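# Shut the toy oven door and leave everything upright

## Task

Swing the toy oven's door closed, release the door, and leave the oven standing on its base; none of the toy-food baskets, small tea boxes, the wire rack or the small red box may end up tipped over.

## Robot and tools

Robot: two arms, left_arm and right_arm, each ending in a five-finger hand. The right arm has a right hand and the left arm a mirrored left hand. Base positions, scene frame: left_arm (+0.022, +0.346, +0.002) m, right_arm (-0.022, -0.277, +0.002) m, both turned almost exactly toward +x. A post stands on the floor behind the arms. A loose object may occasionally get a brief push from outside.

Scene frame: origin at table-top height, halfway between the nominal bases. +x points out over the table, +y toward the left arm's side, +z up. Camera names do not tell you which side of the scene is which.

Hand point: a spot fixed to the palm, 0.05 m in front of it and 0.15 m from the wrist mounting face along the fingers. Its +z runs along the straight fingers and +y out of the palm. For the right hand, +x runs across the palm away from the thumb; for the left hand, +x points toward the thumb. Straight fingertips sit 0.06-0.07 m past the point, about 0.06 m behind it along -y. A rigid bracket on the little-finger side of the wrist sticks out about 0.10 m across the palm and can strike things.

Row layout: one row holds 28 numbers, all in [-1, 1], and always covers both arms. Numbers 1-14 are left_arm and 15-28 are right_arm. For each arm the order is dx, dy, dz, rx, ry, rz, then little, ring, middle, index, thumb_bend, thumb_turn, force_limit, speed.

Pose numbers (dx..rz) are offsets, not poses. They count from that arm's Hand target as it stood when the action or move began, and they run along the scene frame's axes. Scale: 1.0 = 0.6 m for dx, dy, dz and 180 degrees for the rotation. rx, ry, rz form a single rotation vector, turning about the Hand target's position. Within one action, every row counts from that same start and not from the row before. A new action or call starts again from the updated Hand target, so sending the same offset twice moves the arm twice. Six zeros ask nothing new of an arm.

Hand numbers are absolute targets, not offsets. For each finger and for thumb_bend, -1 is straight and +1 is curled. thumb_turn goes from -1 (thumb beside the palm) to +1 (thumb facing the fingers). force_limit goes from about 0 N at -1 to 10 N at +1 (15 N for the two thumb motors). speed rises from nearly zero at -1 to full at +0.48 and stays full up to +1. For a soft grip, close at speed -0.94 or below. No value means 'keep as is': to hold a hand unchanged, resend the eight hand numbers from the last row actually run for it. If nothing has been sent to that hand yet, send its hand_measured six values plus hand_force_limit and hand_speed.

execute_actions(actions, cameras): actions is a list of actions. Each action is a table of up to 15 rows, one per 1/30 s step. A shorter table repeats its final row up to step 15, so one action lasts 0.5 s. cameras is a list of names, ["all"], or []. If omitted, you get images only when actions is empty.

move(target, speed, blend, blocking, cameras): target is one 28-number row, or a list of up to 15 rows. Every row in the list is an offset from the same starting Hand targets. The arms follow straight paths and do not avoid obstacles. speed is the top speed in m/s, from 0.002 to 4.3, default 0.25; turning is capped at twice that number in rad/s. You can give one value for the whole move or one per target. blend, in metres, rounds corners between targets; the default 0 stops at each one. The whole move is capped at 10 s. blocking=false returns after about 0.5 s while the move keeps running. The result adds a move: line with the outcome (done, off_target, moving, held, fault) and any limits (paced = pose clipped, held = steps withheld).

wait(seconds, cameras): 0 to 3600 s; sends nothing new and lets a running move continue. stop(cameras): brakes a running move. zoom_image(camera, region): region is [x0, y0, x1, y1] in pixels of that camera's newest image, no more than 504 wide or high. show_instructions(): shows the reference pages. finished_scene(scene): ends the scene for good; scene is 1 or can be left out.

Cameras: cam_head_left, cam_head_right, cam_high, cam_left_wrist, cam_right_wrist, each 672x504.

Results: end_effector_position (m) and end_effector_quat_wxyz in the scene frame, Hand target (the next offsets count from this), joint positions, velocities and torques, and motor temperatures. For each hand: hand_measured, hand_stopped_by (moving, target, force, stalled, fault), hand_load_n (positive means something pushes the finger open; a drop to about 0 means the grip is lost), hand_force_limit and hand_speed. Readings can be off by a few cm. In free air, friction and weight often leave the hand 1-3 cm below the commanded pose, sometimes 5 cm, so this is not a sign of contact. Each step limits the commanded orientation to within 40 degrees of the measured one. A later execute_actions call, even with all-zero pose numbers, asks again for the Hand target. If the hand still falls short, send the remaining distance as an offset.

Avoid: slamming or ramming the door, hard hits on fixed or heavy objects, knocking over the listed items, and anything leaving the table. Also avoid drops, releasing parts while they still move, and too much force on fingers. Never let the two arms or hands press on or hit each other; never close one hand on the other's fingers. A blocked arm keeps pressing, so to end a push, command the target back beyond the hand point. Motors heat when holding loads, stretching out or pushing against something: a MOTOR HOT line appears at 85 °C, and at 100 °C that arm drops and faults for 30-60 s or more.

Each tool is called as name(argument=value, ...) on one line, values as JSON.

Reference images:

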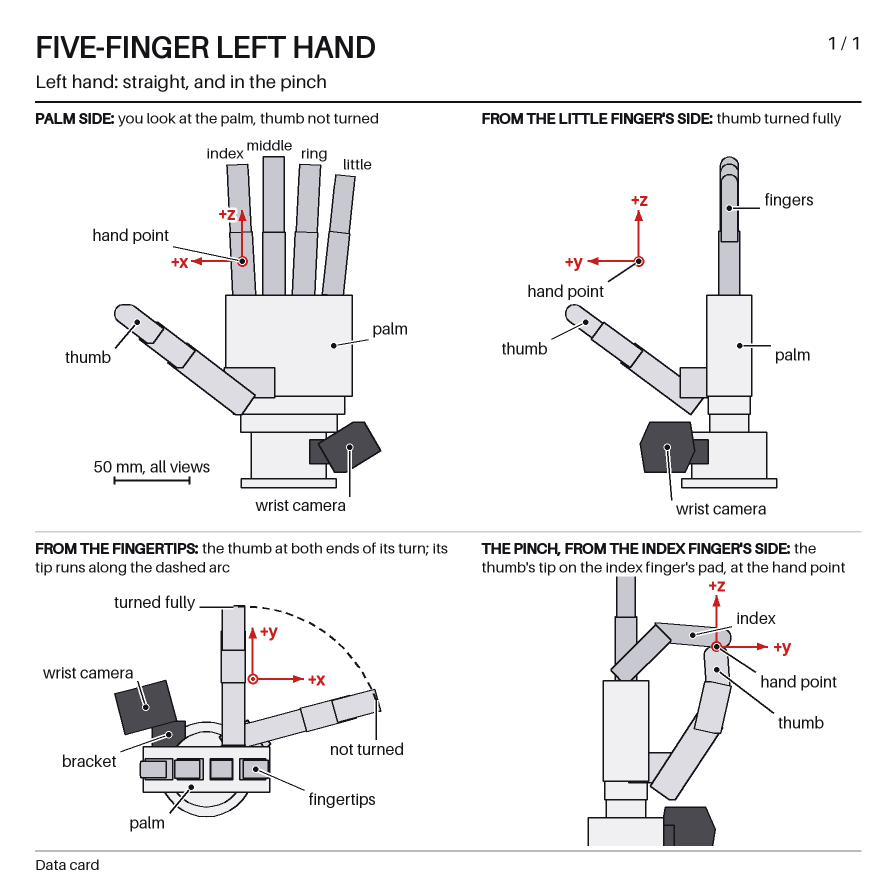

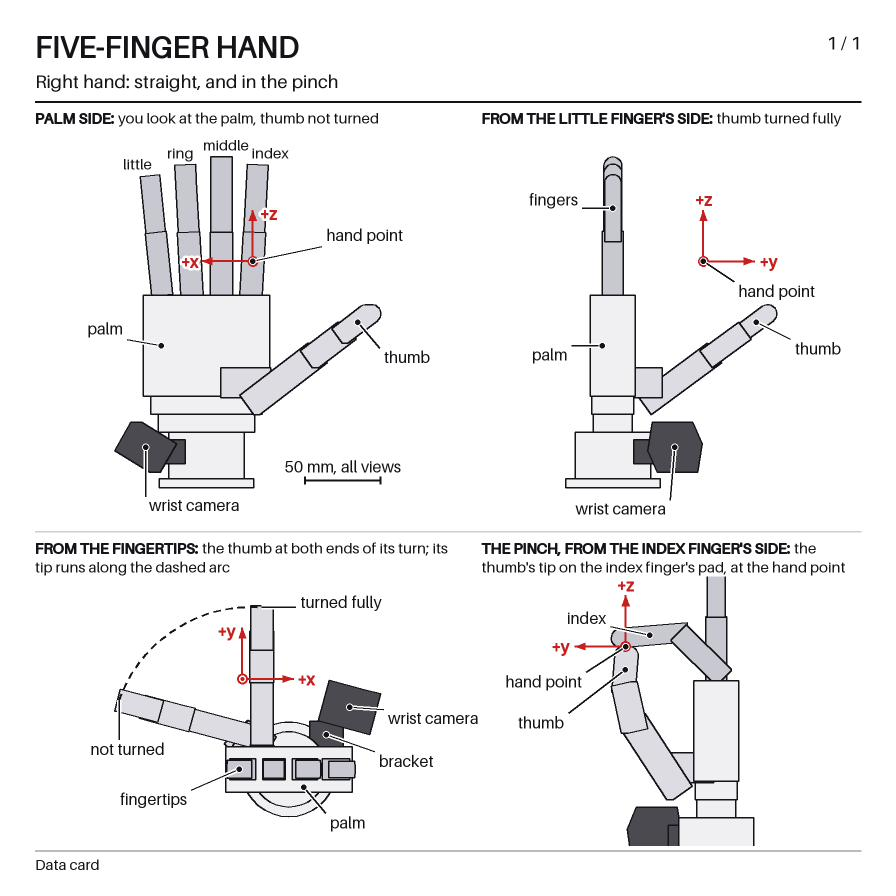

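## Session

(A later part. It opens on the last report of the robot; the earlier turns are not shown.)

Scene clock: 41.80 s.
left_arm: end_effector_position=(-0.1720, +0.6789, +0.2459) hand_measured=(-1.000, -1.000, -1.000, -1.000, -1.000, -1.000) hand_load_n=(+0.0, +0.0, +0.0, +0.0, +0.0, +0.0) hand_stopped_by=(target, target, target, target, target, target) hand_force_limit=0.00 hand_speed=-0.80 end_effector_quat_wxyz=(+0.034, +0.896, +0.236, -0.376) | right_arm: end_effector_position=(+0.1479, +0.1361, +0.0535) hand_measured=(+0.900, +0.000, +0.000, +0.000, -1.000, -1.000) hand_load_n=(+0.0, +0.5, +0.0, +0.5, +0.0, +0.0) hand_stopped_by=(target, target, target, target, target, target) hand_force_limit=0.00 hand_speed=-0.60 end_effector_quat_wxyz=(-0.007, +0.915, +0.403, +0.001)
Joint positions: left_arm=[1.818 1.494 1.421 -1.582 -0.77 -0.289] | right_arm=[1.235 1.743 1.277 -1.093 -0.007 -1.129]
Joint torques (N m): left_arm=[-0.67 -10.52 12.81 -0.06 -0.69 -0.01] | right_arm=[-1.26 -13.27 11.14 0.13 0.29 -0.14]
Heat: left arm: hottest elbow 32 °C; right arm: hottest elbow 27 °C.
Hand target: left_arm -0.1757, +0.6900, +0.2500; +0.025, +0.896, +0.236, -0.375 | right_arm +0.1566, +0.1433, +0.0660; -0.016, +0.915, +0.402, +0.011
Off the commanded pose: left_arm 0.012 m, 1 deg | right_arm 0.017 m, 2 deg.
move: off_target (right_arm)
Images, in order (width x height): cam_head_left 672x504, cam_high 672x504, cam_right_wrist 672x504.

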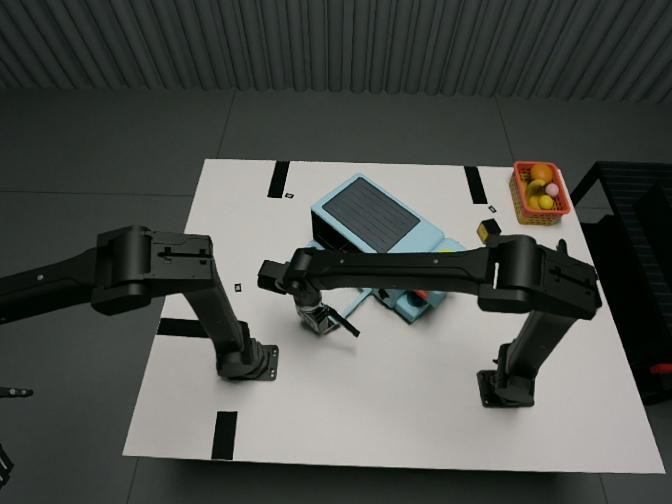

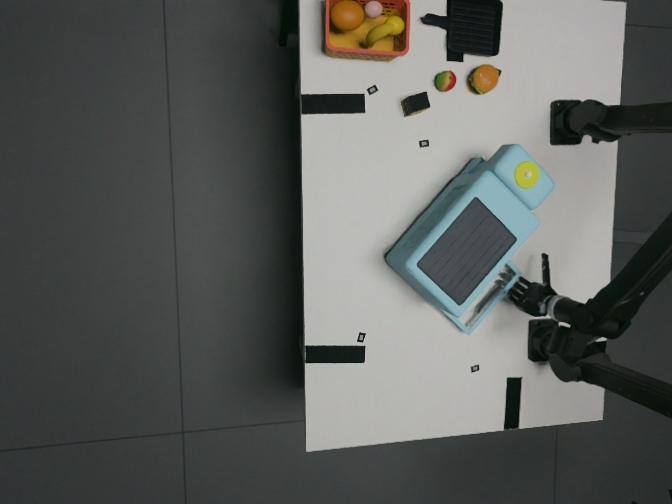

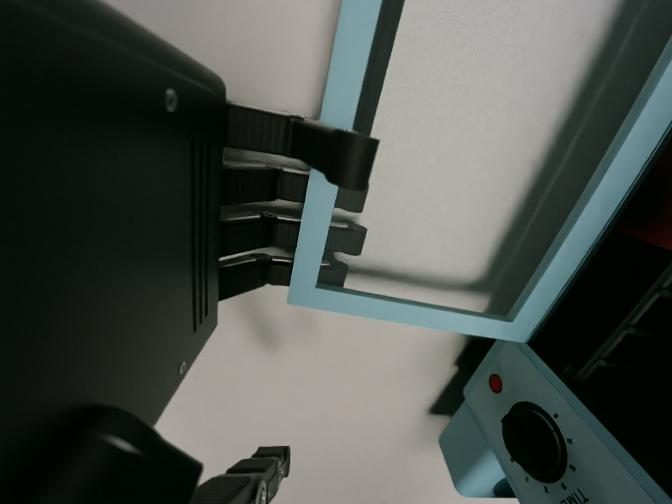

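move(target=[0,0,0,0,0,0,-1,-1,-1,-1,-1,-1,0,-0.8,0.004,-0.003,0.05,0,0,0,0.9,0,0,0,-1,-1,0,-0.6], speed=0.05, cameras=["cam_high","cam_right_wrist", "cam_head_left"])

zoom_image(camera="cam_high", region=[430, 220, 580, 370])

Scene clock: 43.17 s.
left_arm: end_effector_position=(-0.1720, +0.6789, +0.2459) hand_measured=(-1.000, -1.000, -1.000, -1.000, -1.000, -1.000) hand_load_n=(+0.0, +0.0, +0.0, +0.0, +0.0, +0.0) hand_stopped_by=(target, target, target, target, target, target) hand_force_limit=0.00 hand_speed=-0.80 end_effector_quat_wxyz=(+0.034, +0.896, +0.236, -0.376) | right_arm: end_effector_position=(+0.1481, +0.1282, +0.0787) hand_measured=(+0.900, +0.000, +0.000, +0.000, -1.000, -1.000) hand_load_n=(+0.0, +0.0, +0.0, +1.0, +0.0, +0.0) hand_stopped_by=(target, target, target, target, target, target) hand_force_limit=0.00 hand_speed=-0.60 end_effector_quat_wxyz=(-0.002, +0.915, +0.403, -0.003)
Joint positions: left_arm=[1.818 1.494 1.421 -1.582 -0.77 -0.289] | right_arm=[1.23 1.706 1.297 -1.163 -0.007 -1.134]
Joint torques (N m): left_arm=[-0.67 -10.58 12.81 -0.06 -0.69 0] | right_arm=[-1.2 -12.86 13.01 -0.01 0.29 -0.14]
Heat: left arm: hottest elbow 32 °C; right arm: hottest elbow 28 °C.
Hand target: left_arm -0.1757, +0.6900, +0.2500; +0.025, +0.896, +0.236, -0.375 | right_arm +0.1589, +0.1414, +0.0960; -0.016, +0.915, +0.403, +0.010
Off the commanded pose: left_arm 0.012 m, 1 deg | right_arm 0.024 m, 2 deg.
move: off_target (right_arm)
Images, in order (width x height): cam_head_left 672x504, cam_high 672x504, cam_right_wrist 672x504.

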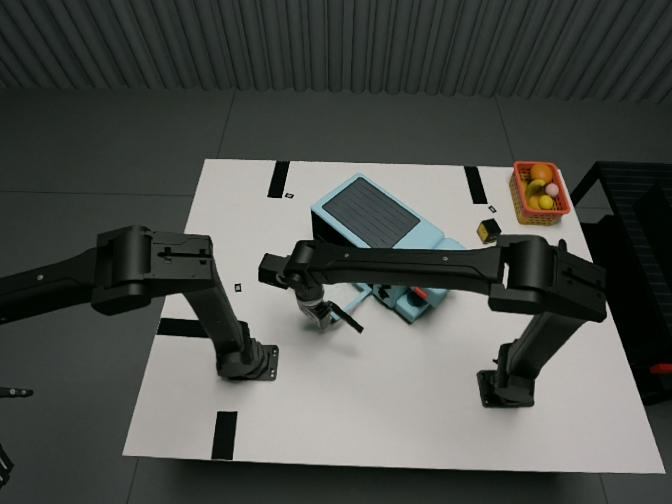

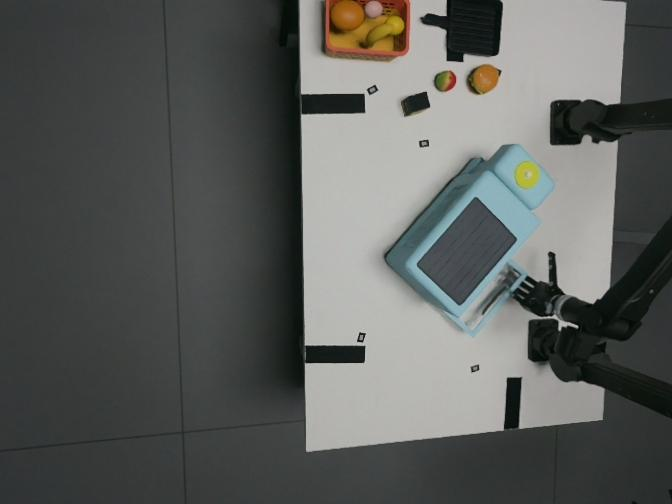

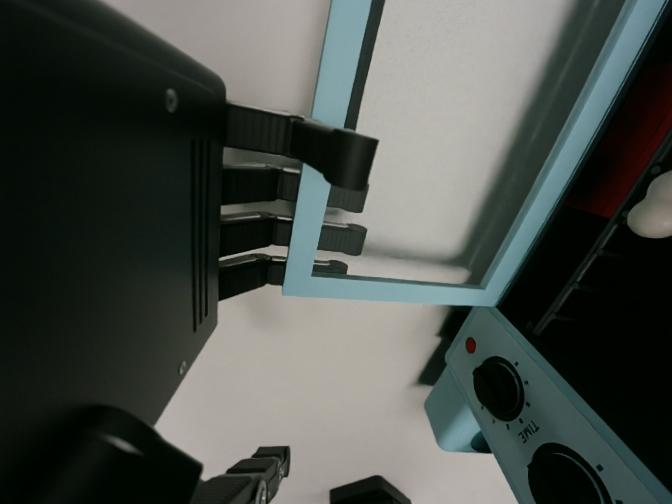

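Scaled by 3.360.

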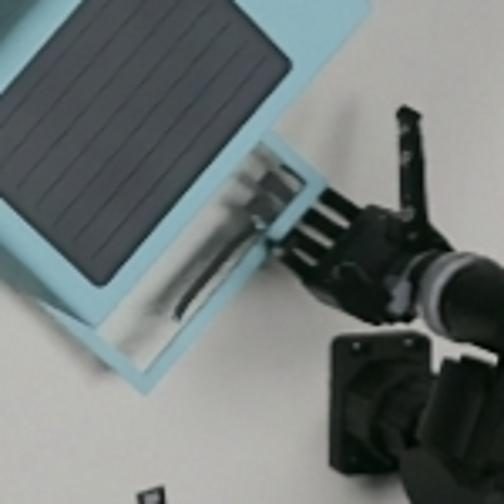

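move(target=[[0,0,0,0,0,0,-1,-1,-1,-1,-1,-1,0,-0.8,0.02,-0.018,0.052,0,0,0,0.9,0,0,0,-1,-1,0,-0.6],[0,0,0,0,0,0,-1,-1,-1,-1,-1,-1,0,-0.8,0.056,-0.050,0.1,0,0,0,0.9,0,0,0,-1,-1,0,-0.6]], speed=0.06, blend=0.01, cameras=["cam_high","cam_right_wrist", "cam_head_left"])

zoom_image(camera="cam_high", region=[430, 220, 580, 370])

zoom_image(camera="cam_head_left", region=[240, 180, 440, 360])

Scene clock: 45.63 s.
left_arm: end_effector_position=(-0.1720, +0.6789, +0.2459) hand_measured=(-1.000, -1.000, -1.000, -1.000, -1.000, -1.000) hand_load_n=(+0.0, +0.0, +0.0, +0.0, +0.0, +0.0) hand_stopped_by=(target, target, target, target, target, target) hand_force_limit=0.00 hand_speed=-0.80 end_effector_quat_wxyz=(+0.034, +0.896, +0.236, -0.376) | right_arm: end_effector_position=(+0.1799, +0.1041, +0.1418) hand_measured=(+0.900, +0.000, +0.000, +0.000, -1.000, -1.000) hand_load_n=(-0.5, +0.5, +0.5, +0.0, +0.0, +0.0) hand_stopped_by=(target, target, target, target, target, target) hand_force_limit=0.00 hand_speed=-0.60 end_effector_quat_wxyz=(-0.009, +0.914, +0.405, -0.002)
Joint positions: left_arm=[1.818 1.494 1.421 -1.582 -0.77 -0.289] | right_arm=[1.148 1.615 1.359 -1.306 -0.016 -1.22]
Joint torques (N m): left_arm=[-0.62 -10.52 12.81 -0.06 -0.69 -0.01] | right_arm=[-1.61 -11.58 13.19 0.13 0.51 -0.1]
Heat: left arm: hottest elbow 33 °C; right arm: hottest elbow 28 °C.
Hand target: left_arm -0.1757, +0.6900, +0.2500; +0.025, +0.896, +0.236, -0.375 | right_arm +0.1925, +0.1115, +0.1561; -0.017, +0.915, +0.403, +0.011
Off the commanded pose: left_arm 0.012 m, 1 deg | right_arm 0.020 m, 2 deg.
move: off_target (right_arm)
Images, in order (width x height): cam_head_left 672x504, cam_high 672x504, cam_right_wrist 672x504.

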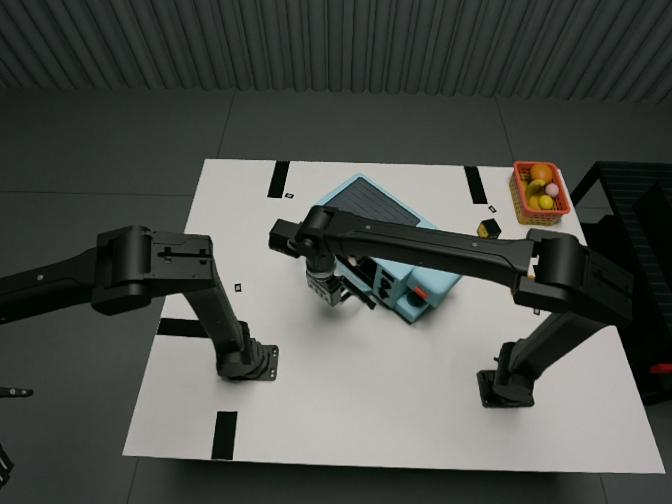

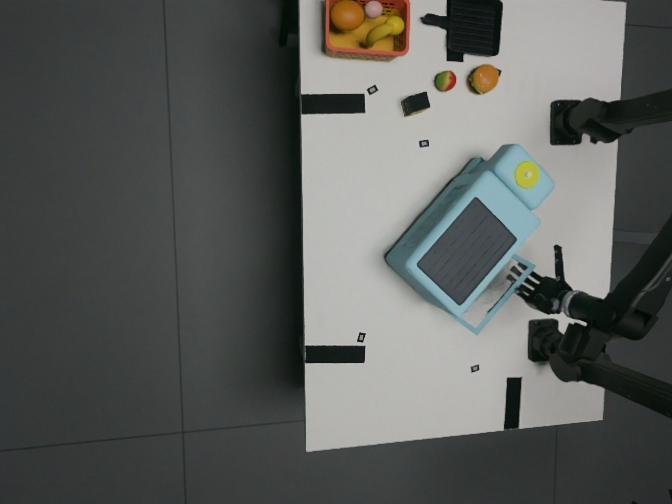

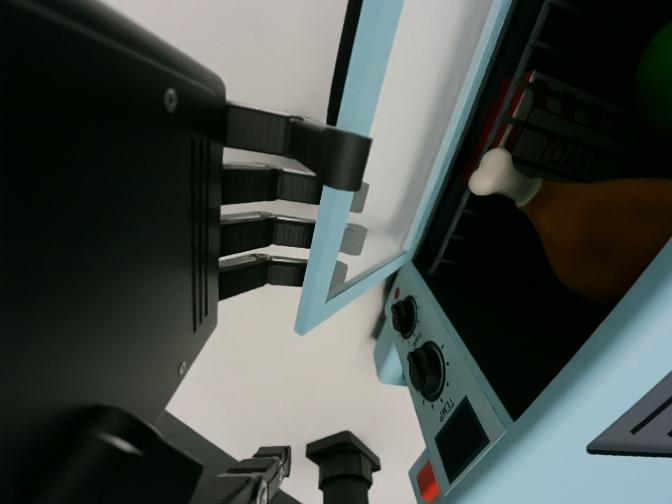

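Scaled by 3.360.

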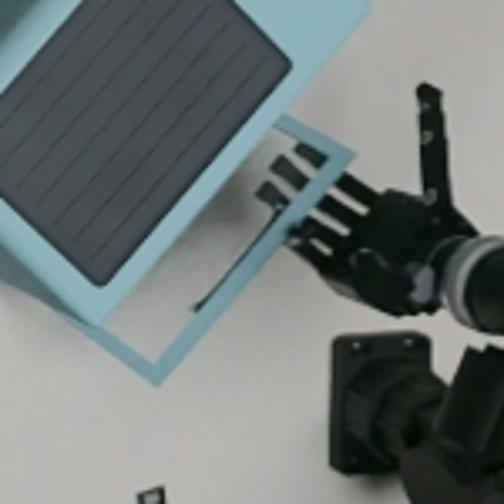

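Scaled by 2.520.

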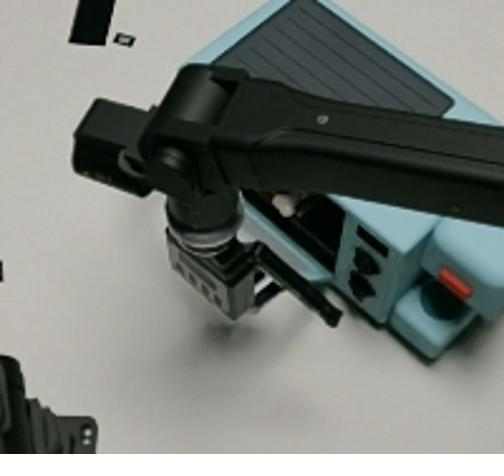

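move(target=[0,0,0,0,0,0,-1,-1,-1,-1,-1,-1,0,-0.8,0.044,-0.039,0.015,0,0,0,0.9,0,0,0,-1,-1,0,-0.6], speed=0.05, cameras=["cam_high","cam_right_wrist", "cam_head_left"])

zoom_image(camera="cam_high", region=[430, 220, 580, 370])

Scene clock: 47.60 s.
left_arm: end_effector_position=(-0.1720, +0.6789, +0.2459) hand_measured=(-1.000, -1.000, -1.000, -1.000, -1.000, -1.000) hand_load_n=(+0.0, +0.0, +0.0, +0.0, +0.0, +0.0) hand_stopped_by=(target, target, target, target, target, target) hand_force_limit=0.00 hand_speed=-0.80 end_effector_quat_wxyz=(+0.034, +0.896, +0.236, -0.376) | right_arm: end_effector_position=(+0.2098, +0.0835, +0.1520) hand_measured=(+0.900, +0.000, +0.000, +0.000, -1.000, -1.000) hand_load_n=(+0.5, +0.0, +0.5, +0.0, +0.0, +0.0) hand_stopped_by=(target, target, target, target, target, target) hand_force_limit=0.00 hand_speed=-0.60 end_effector_quat_wxyz=(-0.009, +0.916, +0.401, -0.002)
Joint positions: left_arm=[1.818 1.494 1.421 -1.582 -0.77 -0.289] | right_arm=[1.073 1.593 1.359 -1.328 -0.016 -1.288]
Joint torques (N m): left_arm=[-0.56 -10.52 12.79 -0.09 -0.7 -0.01] | right_arm=[-1.2 -11.87 12.26 0.21 0.38 -0.16]
Motor temperatures (°C): left_arm=[28 25 34 26 28 24] | right_arm=[23 27 28 26 26 22]
Heat: left arm: hottest elbow 34 °C; right arm: hottest elbow 28 °C.
Hand target: left_arm -0.1757, +0.6900, +0.2500; +0.025, +0.896, +0.236, -0.375 | right_arm +0.2190, +0.0880, +0.1650; -0.016, +0.915, +0.402, +0.010
Off the commanded pose: left_arm 0.012 m, 1 deg | right_arm 0.017 m, 2 deg.
move: off_target (right_arm)
Images, in order (width x height): cam_head_left 672x504, cam_high 672x504, cam_right_wrist 672x504.

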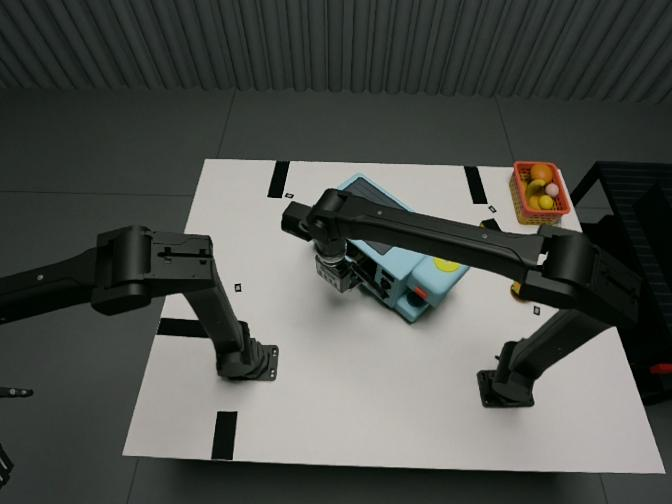

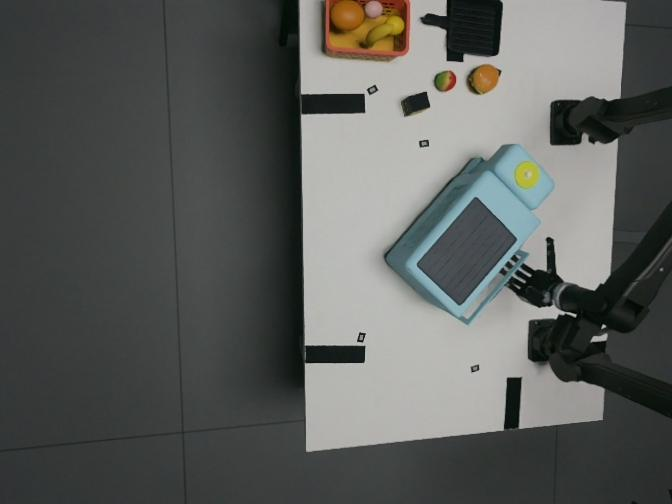

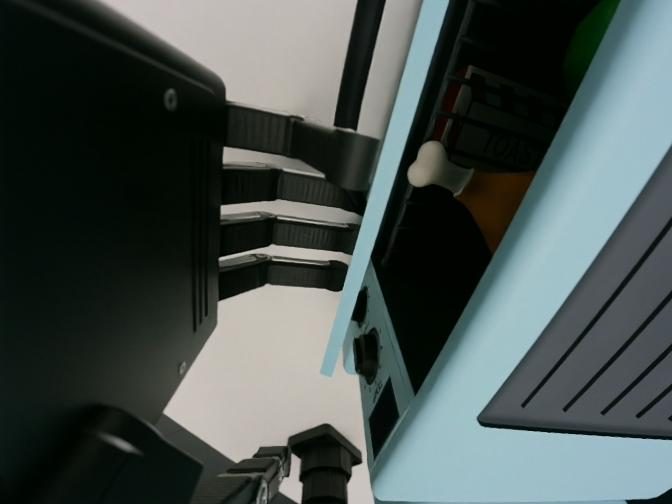

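Scaled by 3.360.

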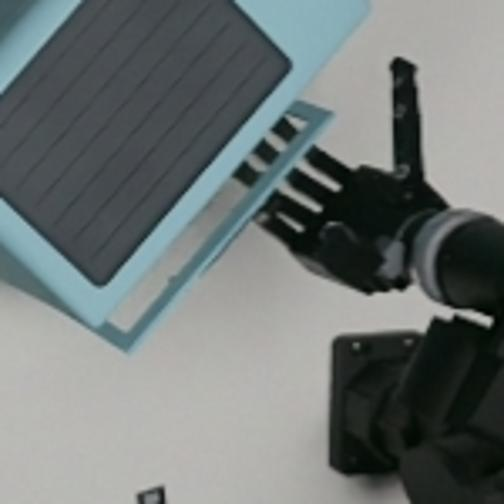

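move(target=[0,0,0,0,0,0,-1,-1,-1,-1,-1,-1,0,-0.8,0.0312,-0.0277,0,0,0,0,0.9,0,0,0,-1,-1,0,-0.6], speed=0.04, cameras=["cam_high","cam_right_wrist", "cam_head_left"])

zoom_image(camera="cam_high", region=[430, 220, 580, 370])

zoom_image(camera="cam_right_wrist", region=[220, 0, 600, 504])

Scene clock: 48.83 s.
left_arm: end_effector_position=(-0.1720, +0.6789, +0.2459) hand_measured=(-1.000, -1.000, -1.000, -1.000, -1.000, -1.000) hand_load_n=(+0.0, +0.0, +0.0, +0.0, +0.0, +0.0) hand_stopped_by=(target, target, target, target, target, target) hand_force_limit=0.00 hand_speed=-0.80 end_effector_quat_wxyz=(+0.034, +0.896, +0.236, -0.376) | right_arm: end_effector_position=(+0.2290, +0.0731, +0.1570) hand_measured=(+0.900, +0.000, +0.000, +0.000, -1.000, -1.000) hand_load_n=(+0.0, +0.0, +1.5, +0.0, +0.0, +0.0) hand_stopped_by=(target, target, target, target, target, target) hand_force_limit=0.00 hand_speed=-0.60 end_effector_quat_wxyz=(-0.015, +0.916, +0.400, +0.003)
Joint positions: left_arm=[1.818 1.494 1.421 -1.582 -0.77 -0.289] | right_arm=[1.024 1.58 1.359 -1.328 -0.02 -1.334]
Joint torques (N m): left_arm=[-0.62 -10.52 12.81 -0.06 -0.69 -0.01] | right_arm=[-1.44 -11.63 10.66 0.34 0.48 -0.19]
Heat: left arm: hottest elbow 34 °C; right arm: hottest elbow 28 °C.
Hand target: left_arm -0.1757, +0.6900, +0.2500; +0.025, +0.896, +0.236, -0.375 | right_arm +0.2377, +0.0714, +0.1650; -0.016, +0.915, +0.402, +0.010
Off the commanded pose: left_arm 0.012 m, 1 deg | right_arm 0.012 m, 1 deg.
move: off_target (right_arm)
Images, in order (width x height): cam_head_left 672x504, cam_high 672x504, cam_right_wrist 672x504.

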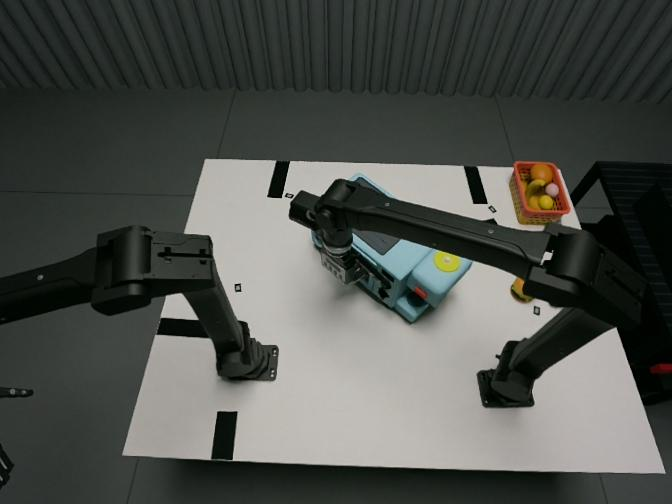

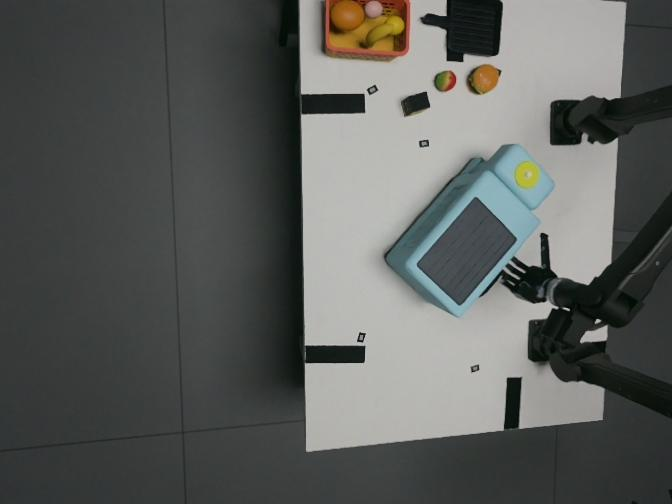

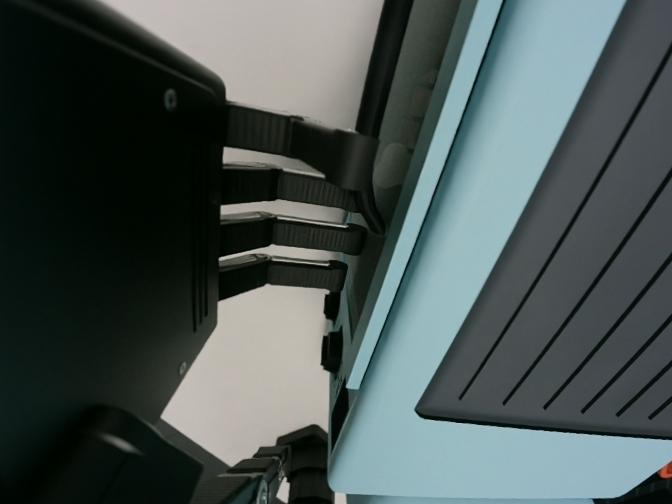

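Scaled by 3.360.

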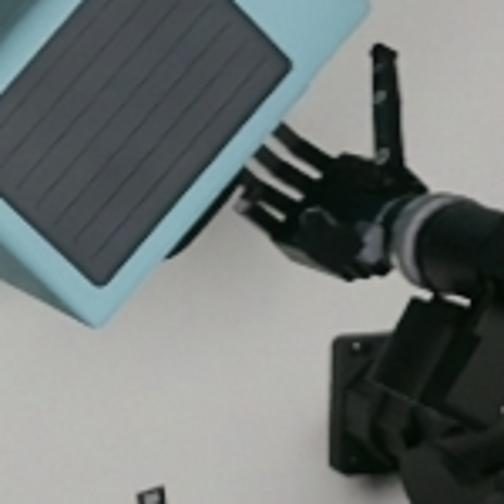

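Scaled by 1.000.

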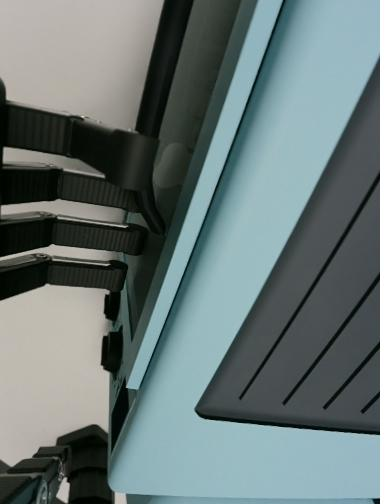

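move(target=[0,0,0,0,0,0,-1,-1,-1,-1,-1,-1,0,-0.8,0.02,-0.0178,0,0,0,0,0.9,0,0,0,-1,-1,0,-0.6], speed=0.03, cameras=["cam_high","cam_right_wrist", "cam_head_left"])

zoom_image(camera="cam_right_wrist", region=[220, 0, 600, 504])

Scene clock: 49.97 s.
left_arm: end_effector_position=(-0.1720, +0.6789, +0.2459) hand_measured=(-1.000, -1.000, -1.000, -1.000, -1.000, -1.000) hand_load_n=(+0.0, +0.0, +0.0, +0.0, +0.0, +0.0) hand_stopped_by=(target, target, target, target, target, target) hand_force_limit=0.00 hand_speed=-0.80 end_effector_quat_wxyz=(+0.034, +0.896, +0.236, -0.376) | right_arm: end_effector_position=(+0.2307, +0.0722, +0.1579) hand_measured=(+0.900, +0.000, +0.000, +0.000, -1.000, -1.000) hand_load_n=(+0.0, +0.0, +3.0, +0.0, +0.0, +0.0) hand_stopped_by=(target, target, target, target, target, target) hand_force_limit=0.00 hand_speed=-0.60 end_effector_quat_wxyz=(-0.023, +0.914, +0.405, -0.002)
Joint positions: left_arm=[1.818 1.494 1.421 -1.582 -0.77 -0.289] | right_arm=[1.013 1.576 1.359 -1.329 -0.04 -1.355]
Joint torques (N m): left_arm=[-0.62 -10.52 12.81 -0.08 -0.69 -0.01] | right_arm=[-3.14 -11.93 10.11 0.44 1.24 -0.41]
Heat: left arm: hottest elbow 34 °C; right arm: hottest elbow 29 °C.
Hand target: left_arm -0.1757, +0.6900, +0.2500; +0.025, +0.896, +0.236, -0.375 | right_arm +0.2497, +0.0608, +0.1651; -0.017, +0.915, +0.402, +0.011
Off the commanded pose: left_arm 0.012 m, 1 deg | right_arm 0.023 m, 2 deg.
move: off_target (right_arm)
Images, in order (width x height): cam_head_left 672x504, cam_high 672x504, cam_right_wrist 672x504.

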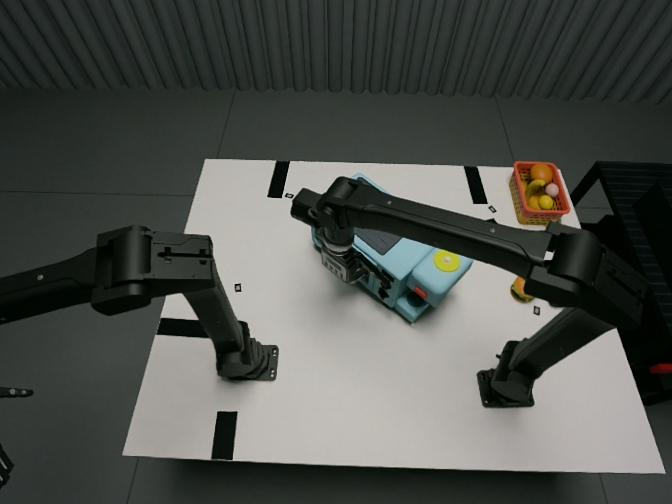

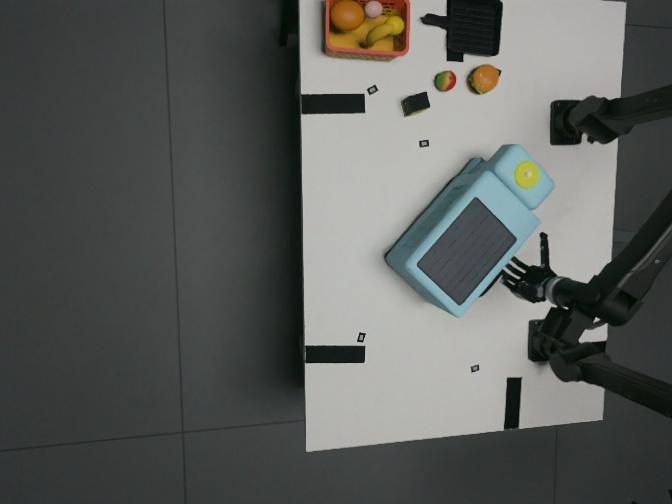

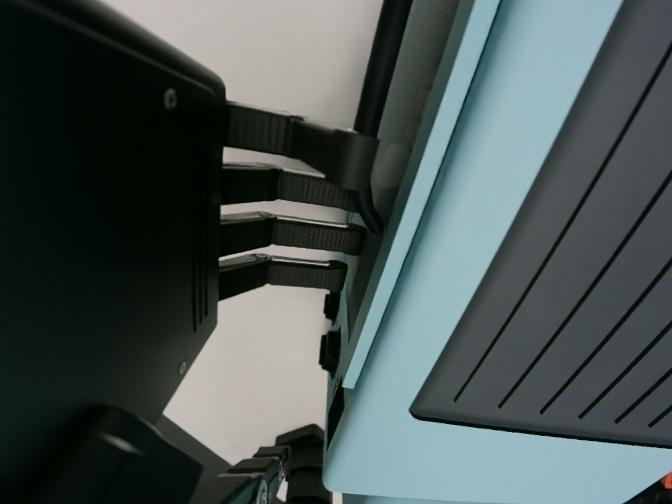

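Scaled by 1.000.

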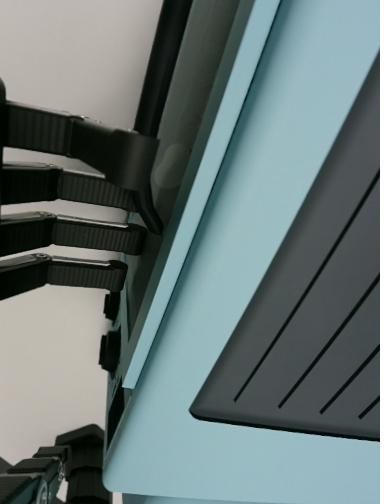

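zoom_image(camera="cam_head_left", region=[290, 160, 450, 330])

zoom_image(camera="cam_high", region=[430, 220, 580, 370])

zoom_image(camera="cam_right_wrist", region=[300, 180, 460, 440])

Scaled by 2.965.

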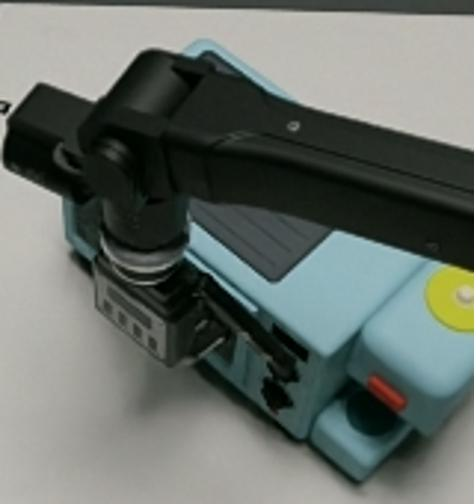

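Scaled by 3.360.

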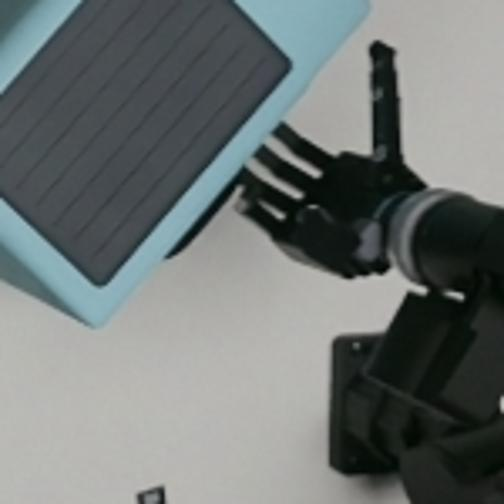

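Scaled by 1.938.

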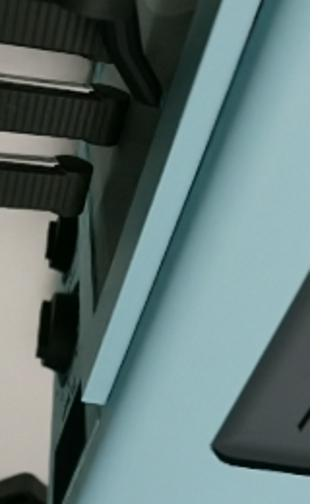

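move(target=[0,0,0,0,0,0,-1,-1,-1,-1,-1,-1,0,-0.8,0.0187,-0.0166,0,0,0,0,0.9,0,0,0,-1,-1,0,-0.6], speed=0.03, cameras=["cam_high","cam_right_wrist", "cam_head_left"])

zoom_image(camera="cam_right_wrist", region=[300, 180, 460, 440])

Scene clock: 51.43 s.
left_arm: end_effector_position=(-0.1720, +0.6789, +0.2459) hand_measured=(-1.000, -1.000, -1.000, -1.000, -1.000, -1.000) hand_load_n=(+0.0, +0.0, +0.0, +0.0, +0.0, +0.0) hand_stopped_by=(target, target, target, target, target, target) hand_force_limit=0.00 hand_speed=-0.80 end_effector_quat_wxyz=(+0.034, +0.896, +0.236, -0.376) | right_arm: end_effector_position=(+0.2335, +0.0697, +0.1611) hand_measured=(+0.900, +0.000, +0.000, +0.000, -1.000, -1.000) hand_load_n=(+0.0, +0.0, +4.5, +0.0, +0.0, +0.0) hand_stopped_by=(target, target, target, target, target, target) hand_force_limit=0.00 hand_speed=-0.60 end_effector_quat_wxyz=(-0.032, +0.913, +0.407, -0.004)
Joint positions: left_arm=[1.818 1.494 1.421 -1.582 -0.77 -0.289] | right_arm=[0.998 1.566 1.359 -1.333 -0.057 -1.375]
Joint torques (N m): left_arm=[-0.62 -10.52 12.79 -0.06 -0.69 0] | right_arm=[-4.37 -11.63 9.57 0.53 1.92 -0.49]
Heat: left arm: hottest elbow 34 °C; right arm: hottest elbow 29 °C.
Hand target: left_arm -0.1757, +0.6900, +0.2500; +0.025, +0.896, +0.236, -0.375 | right_arm +0.2609, +0.0508, +0.1651; -0.017, +0.915, +0.402, +0.011
Off the commanded pose: left_arm 0.012 m, 1 deg | right_arm 0.034 m, 3 deg.
move: off_target (right_arm)
Images, in order (width x height): cam_head_left 672x504, cam_high 672x504, cam_right_wrist 672x504.

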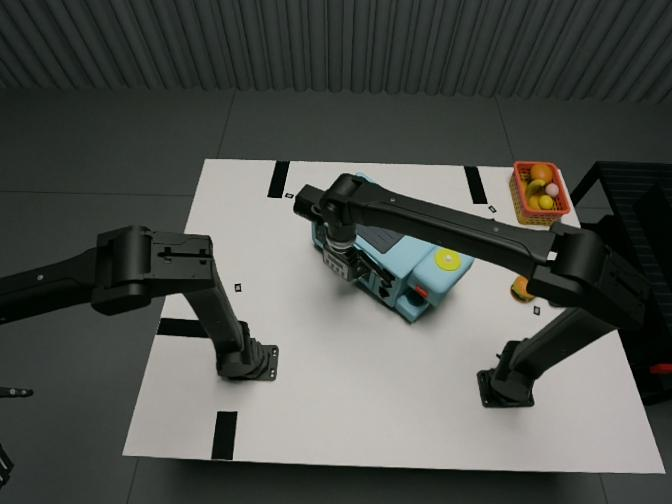

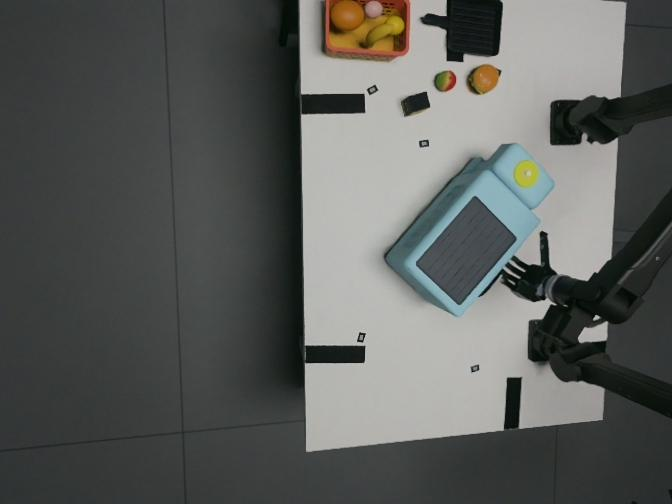

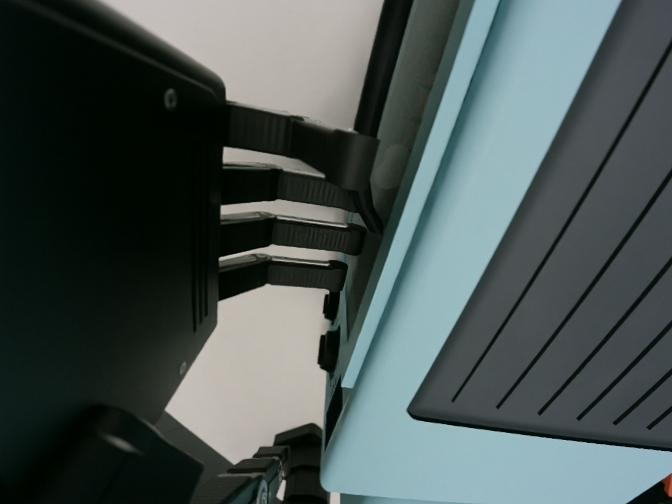

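Scaled by 1.938.

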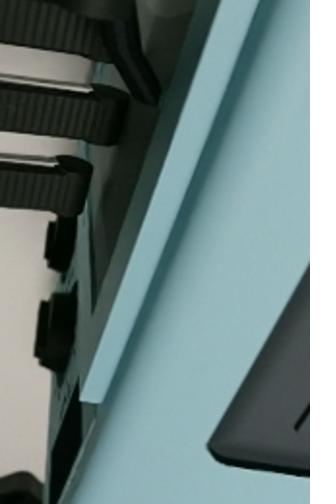

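move(target=[0,0,0,0,0,0,-1,-1,-1,-1,-1,-1,0,-0.8,-0.073,0.065,0,0,0,0,0.9,0,0,0,-1,-1,0,-0.6], speed=0.06, cameras=["cam_high","cam_right_wrist", "cam_head_left"])

zoom_image(camera="cam_right_wrist", region=[220, 0, 600, 504])

Scene clock: 53.30 s.
left_arm: end_effector_position=(-0.1720, +0.6789, +0.2459) hand_measured=(-1.000, -1.000, -1.000, -1.000, -1.000, -1.000) hand_load_n=(+0.0, +0.0, +0.0, +0.0, -0.5, +0.0) hand_stopped_by=(target, target, target, target, target, target) hand_force_limit=0.00 hand_speed=-0.80 end_effector_quat_wxyz=(+0.034, +0.896, +0.236, -0.376) | right_arm: end_effector_position=(+0.2148, +0.0791, +0.1630) hand_measured=(+0.900, +0.000, +0.000, +0.000, -1.000, -1.000) hand_load_n=(+0.5, +0.0, +0.5, +0.0, -0.5, +0.0) hand_stopped_by=(target, target, target, target, target, target) hand_force_limit=0.00 hand_speed=-0.60 end_effector_quat_wxyz=(-0.015, +0.915, +0.404, +0.007)
Joint positions: left_arm=[1.818 1.494 1.421 -1.582 -0.77 -0.289] | right_arm=[1.06 1.566 1.359 -1.333 -0.015 -1.307]
Joint torques (N m): left_arm=[-0.62 -10.52 12.81 -0.08 -0.69 -0.01] | right_arm=[0.26 -9.58 12.55 0.51 0.33 0.07]
Heat: left arm: hottest elbow 35 °C; right arm: hottest elbow 29 °C.
Hand target: left_arm -0.1757, +0.6900, +0.2500; +0.025, +0.896, +0.236, -0.375 | right_arm +0.2171, +0.0898, +0.1651; -0.017, +0.915, +0.403, +0.011
Off the commanded pose: left_arm 0.012 m, 1 deg | right_arm 0.011 m, 0 deg.
move: off_target (right_arm)
Images, in order (width x height): cam_head_left 672x504, cam_high 672x504, cam_right_wrist 672x504.

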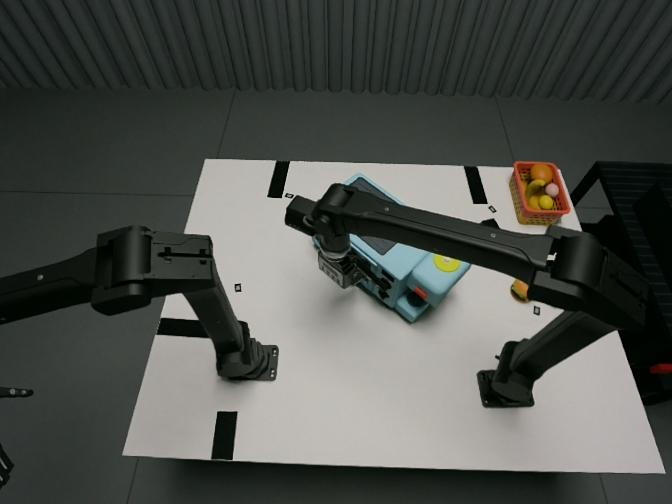

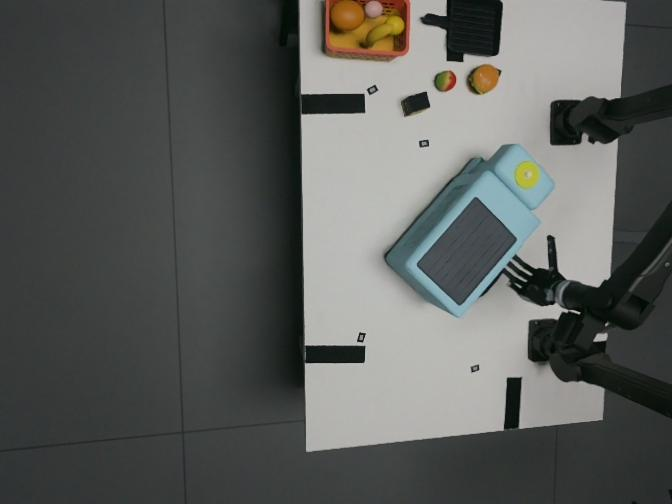

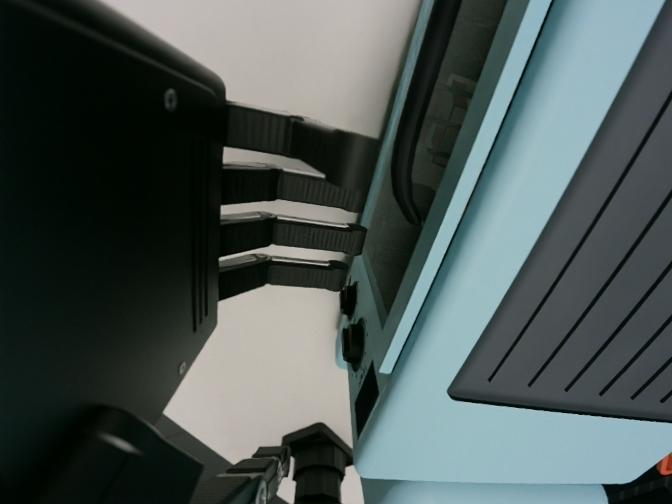

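Scaled by 1.000.

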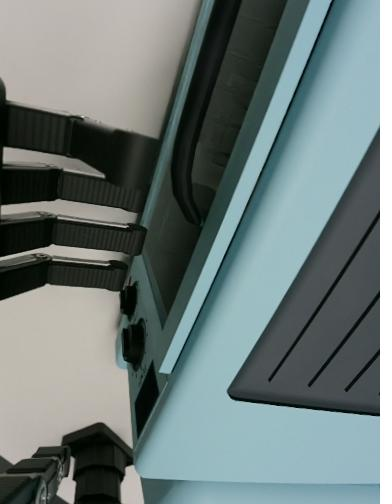

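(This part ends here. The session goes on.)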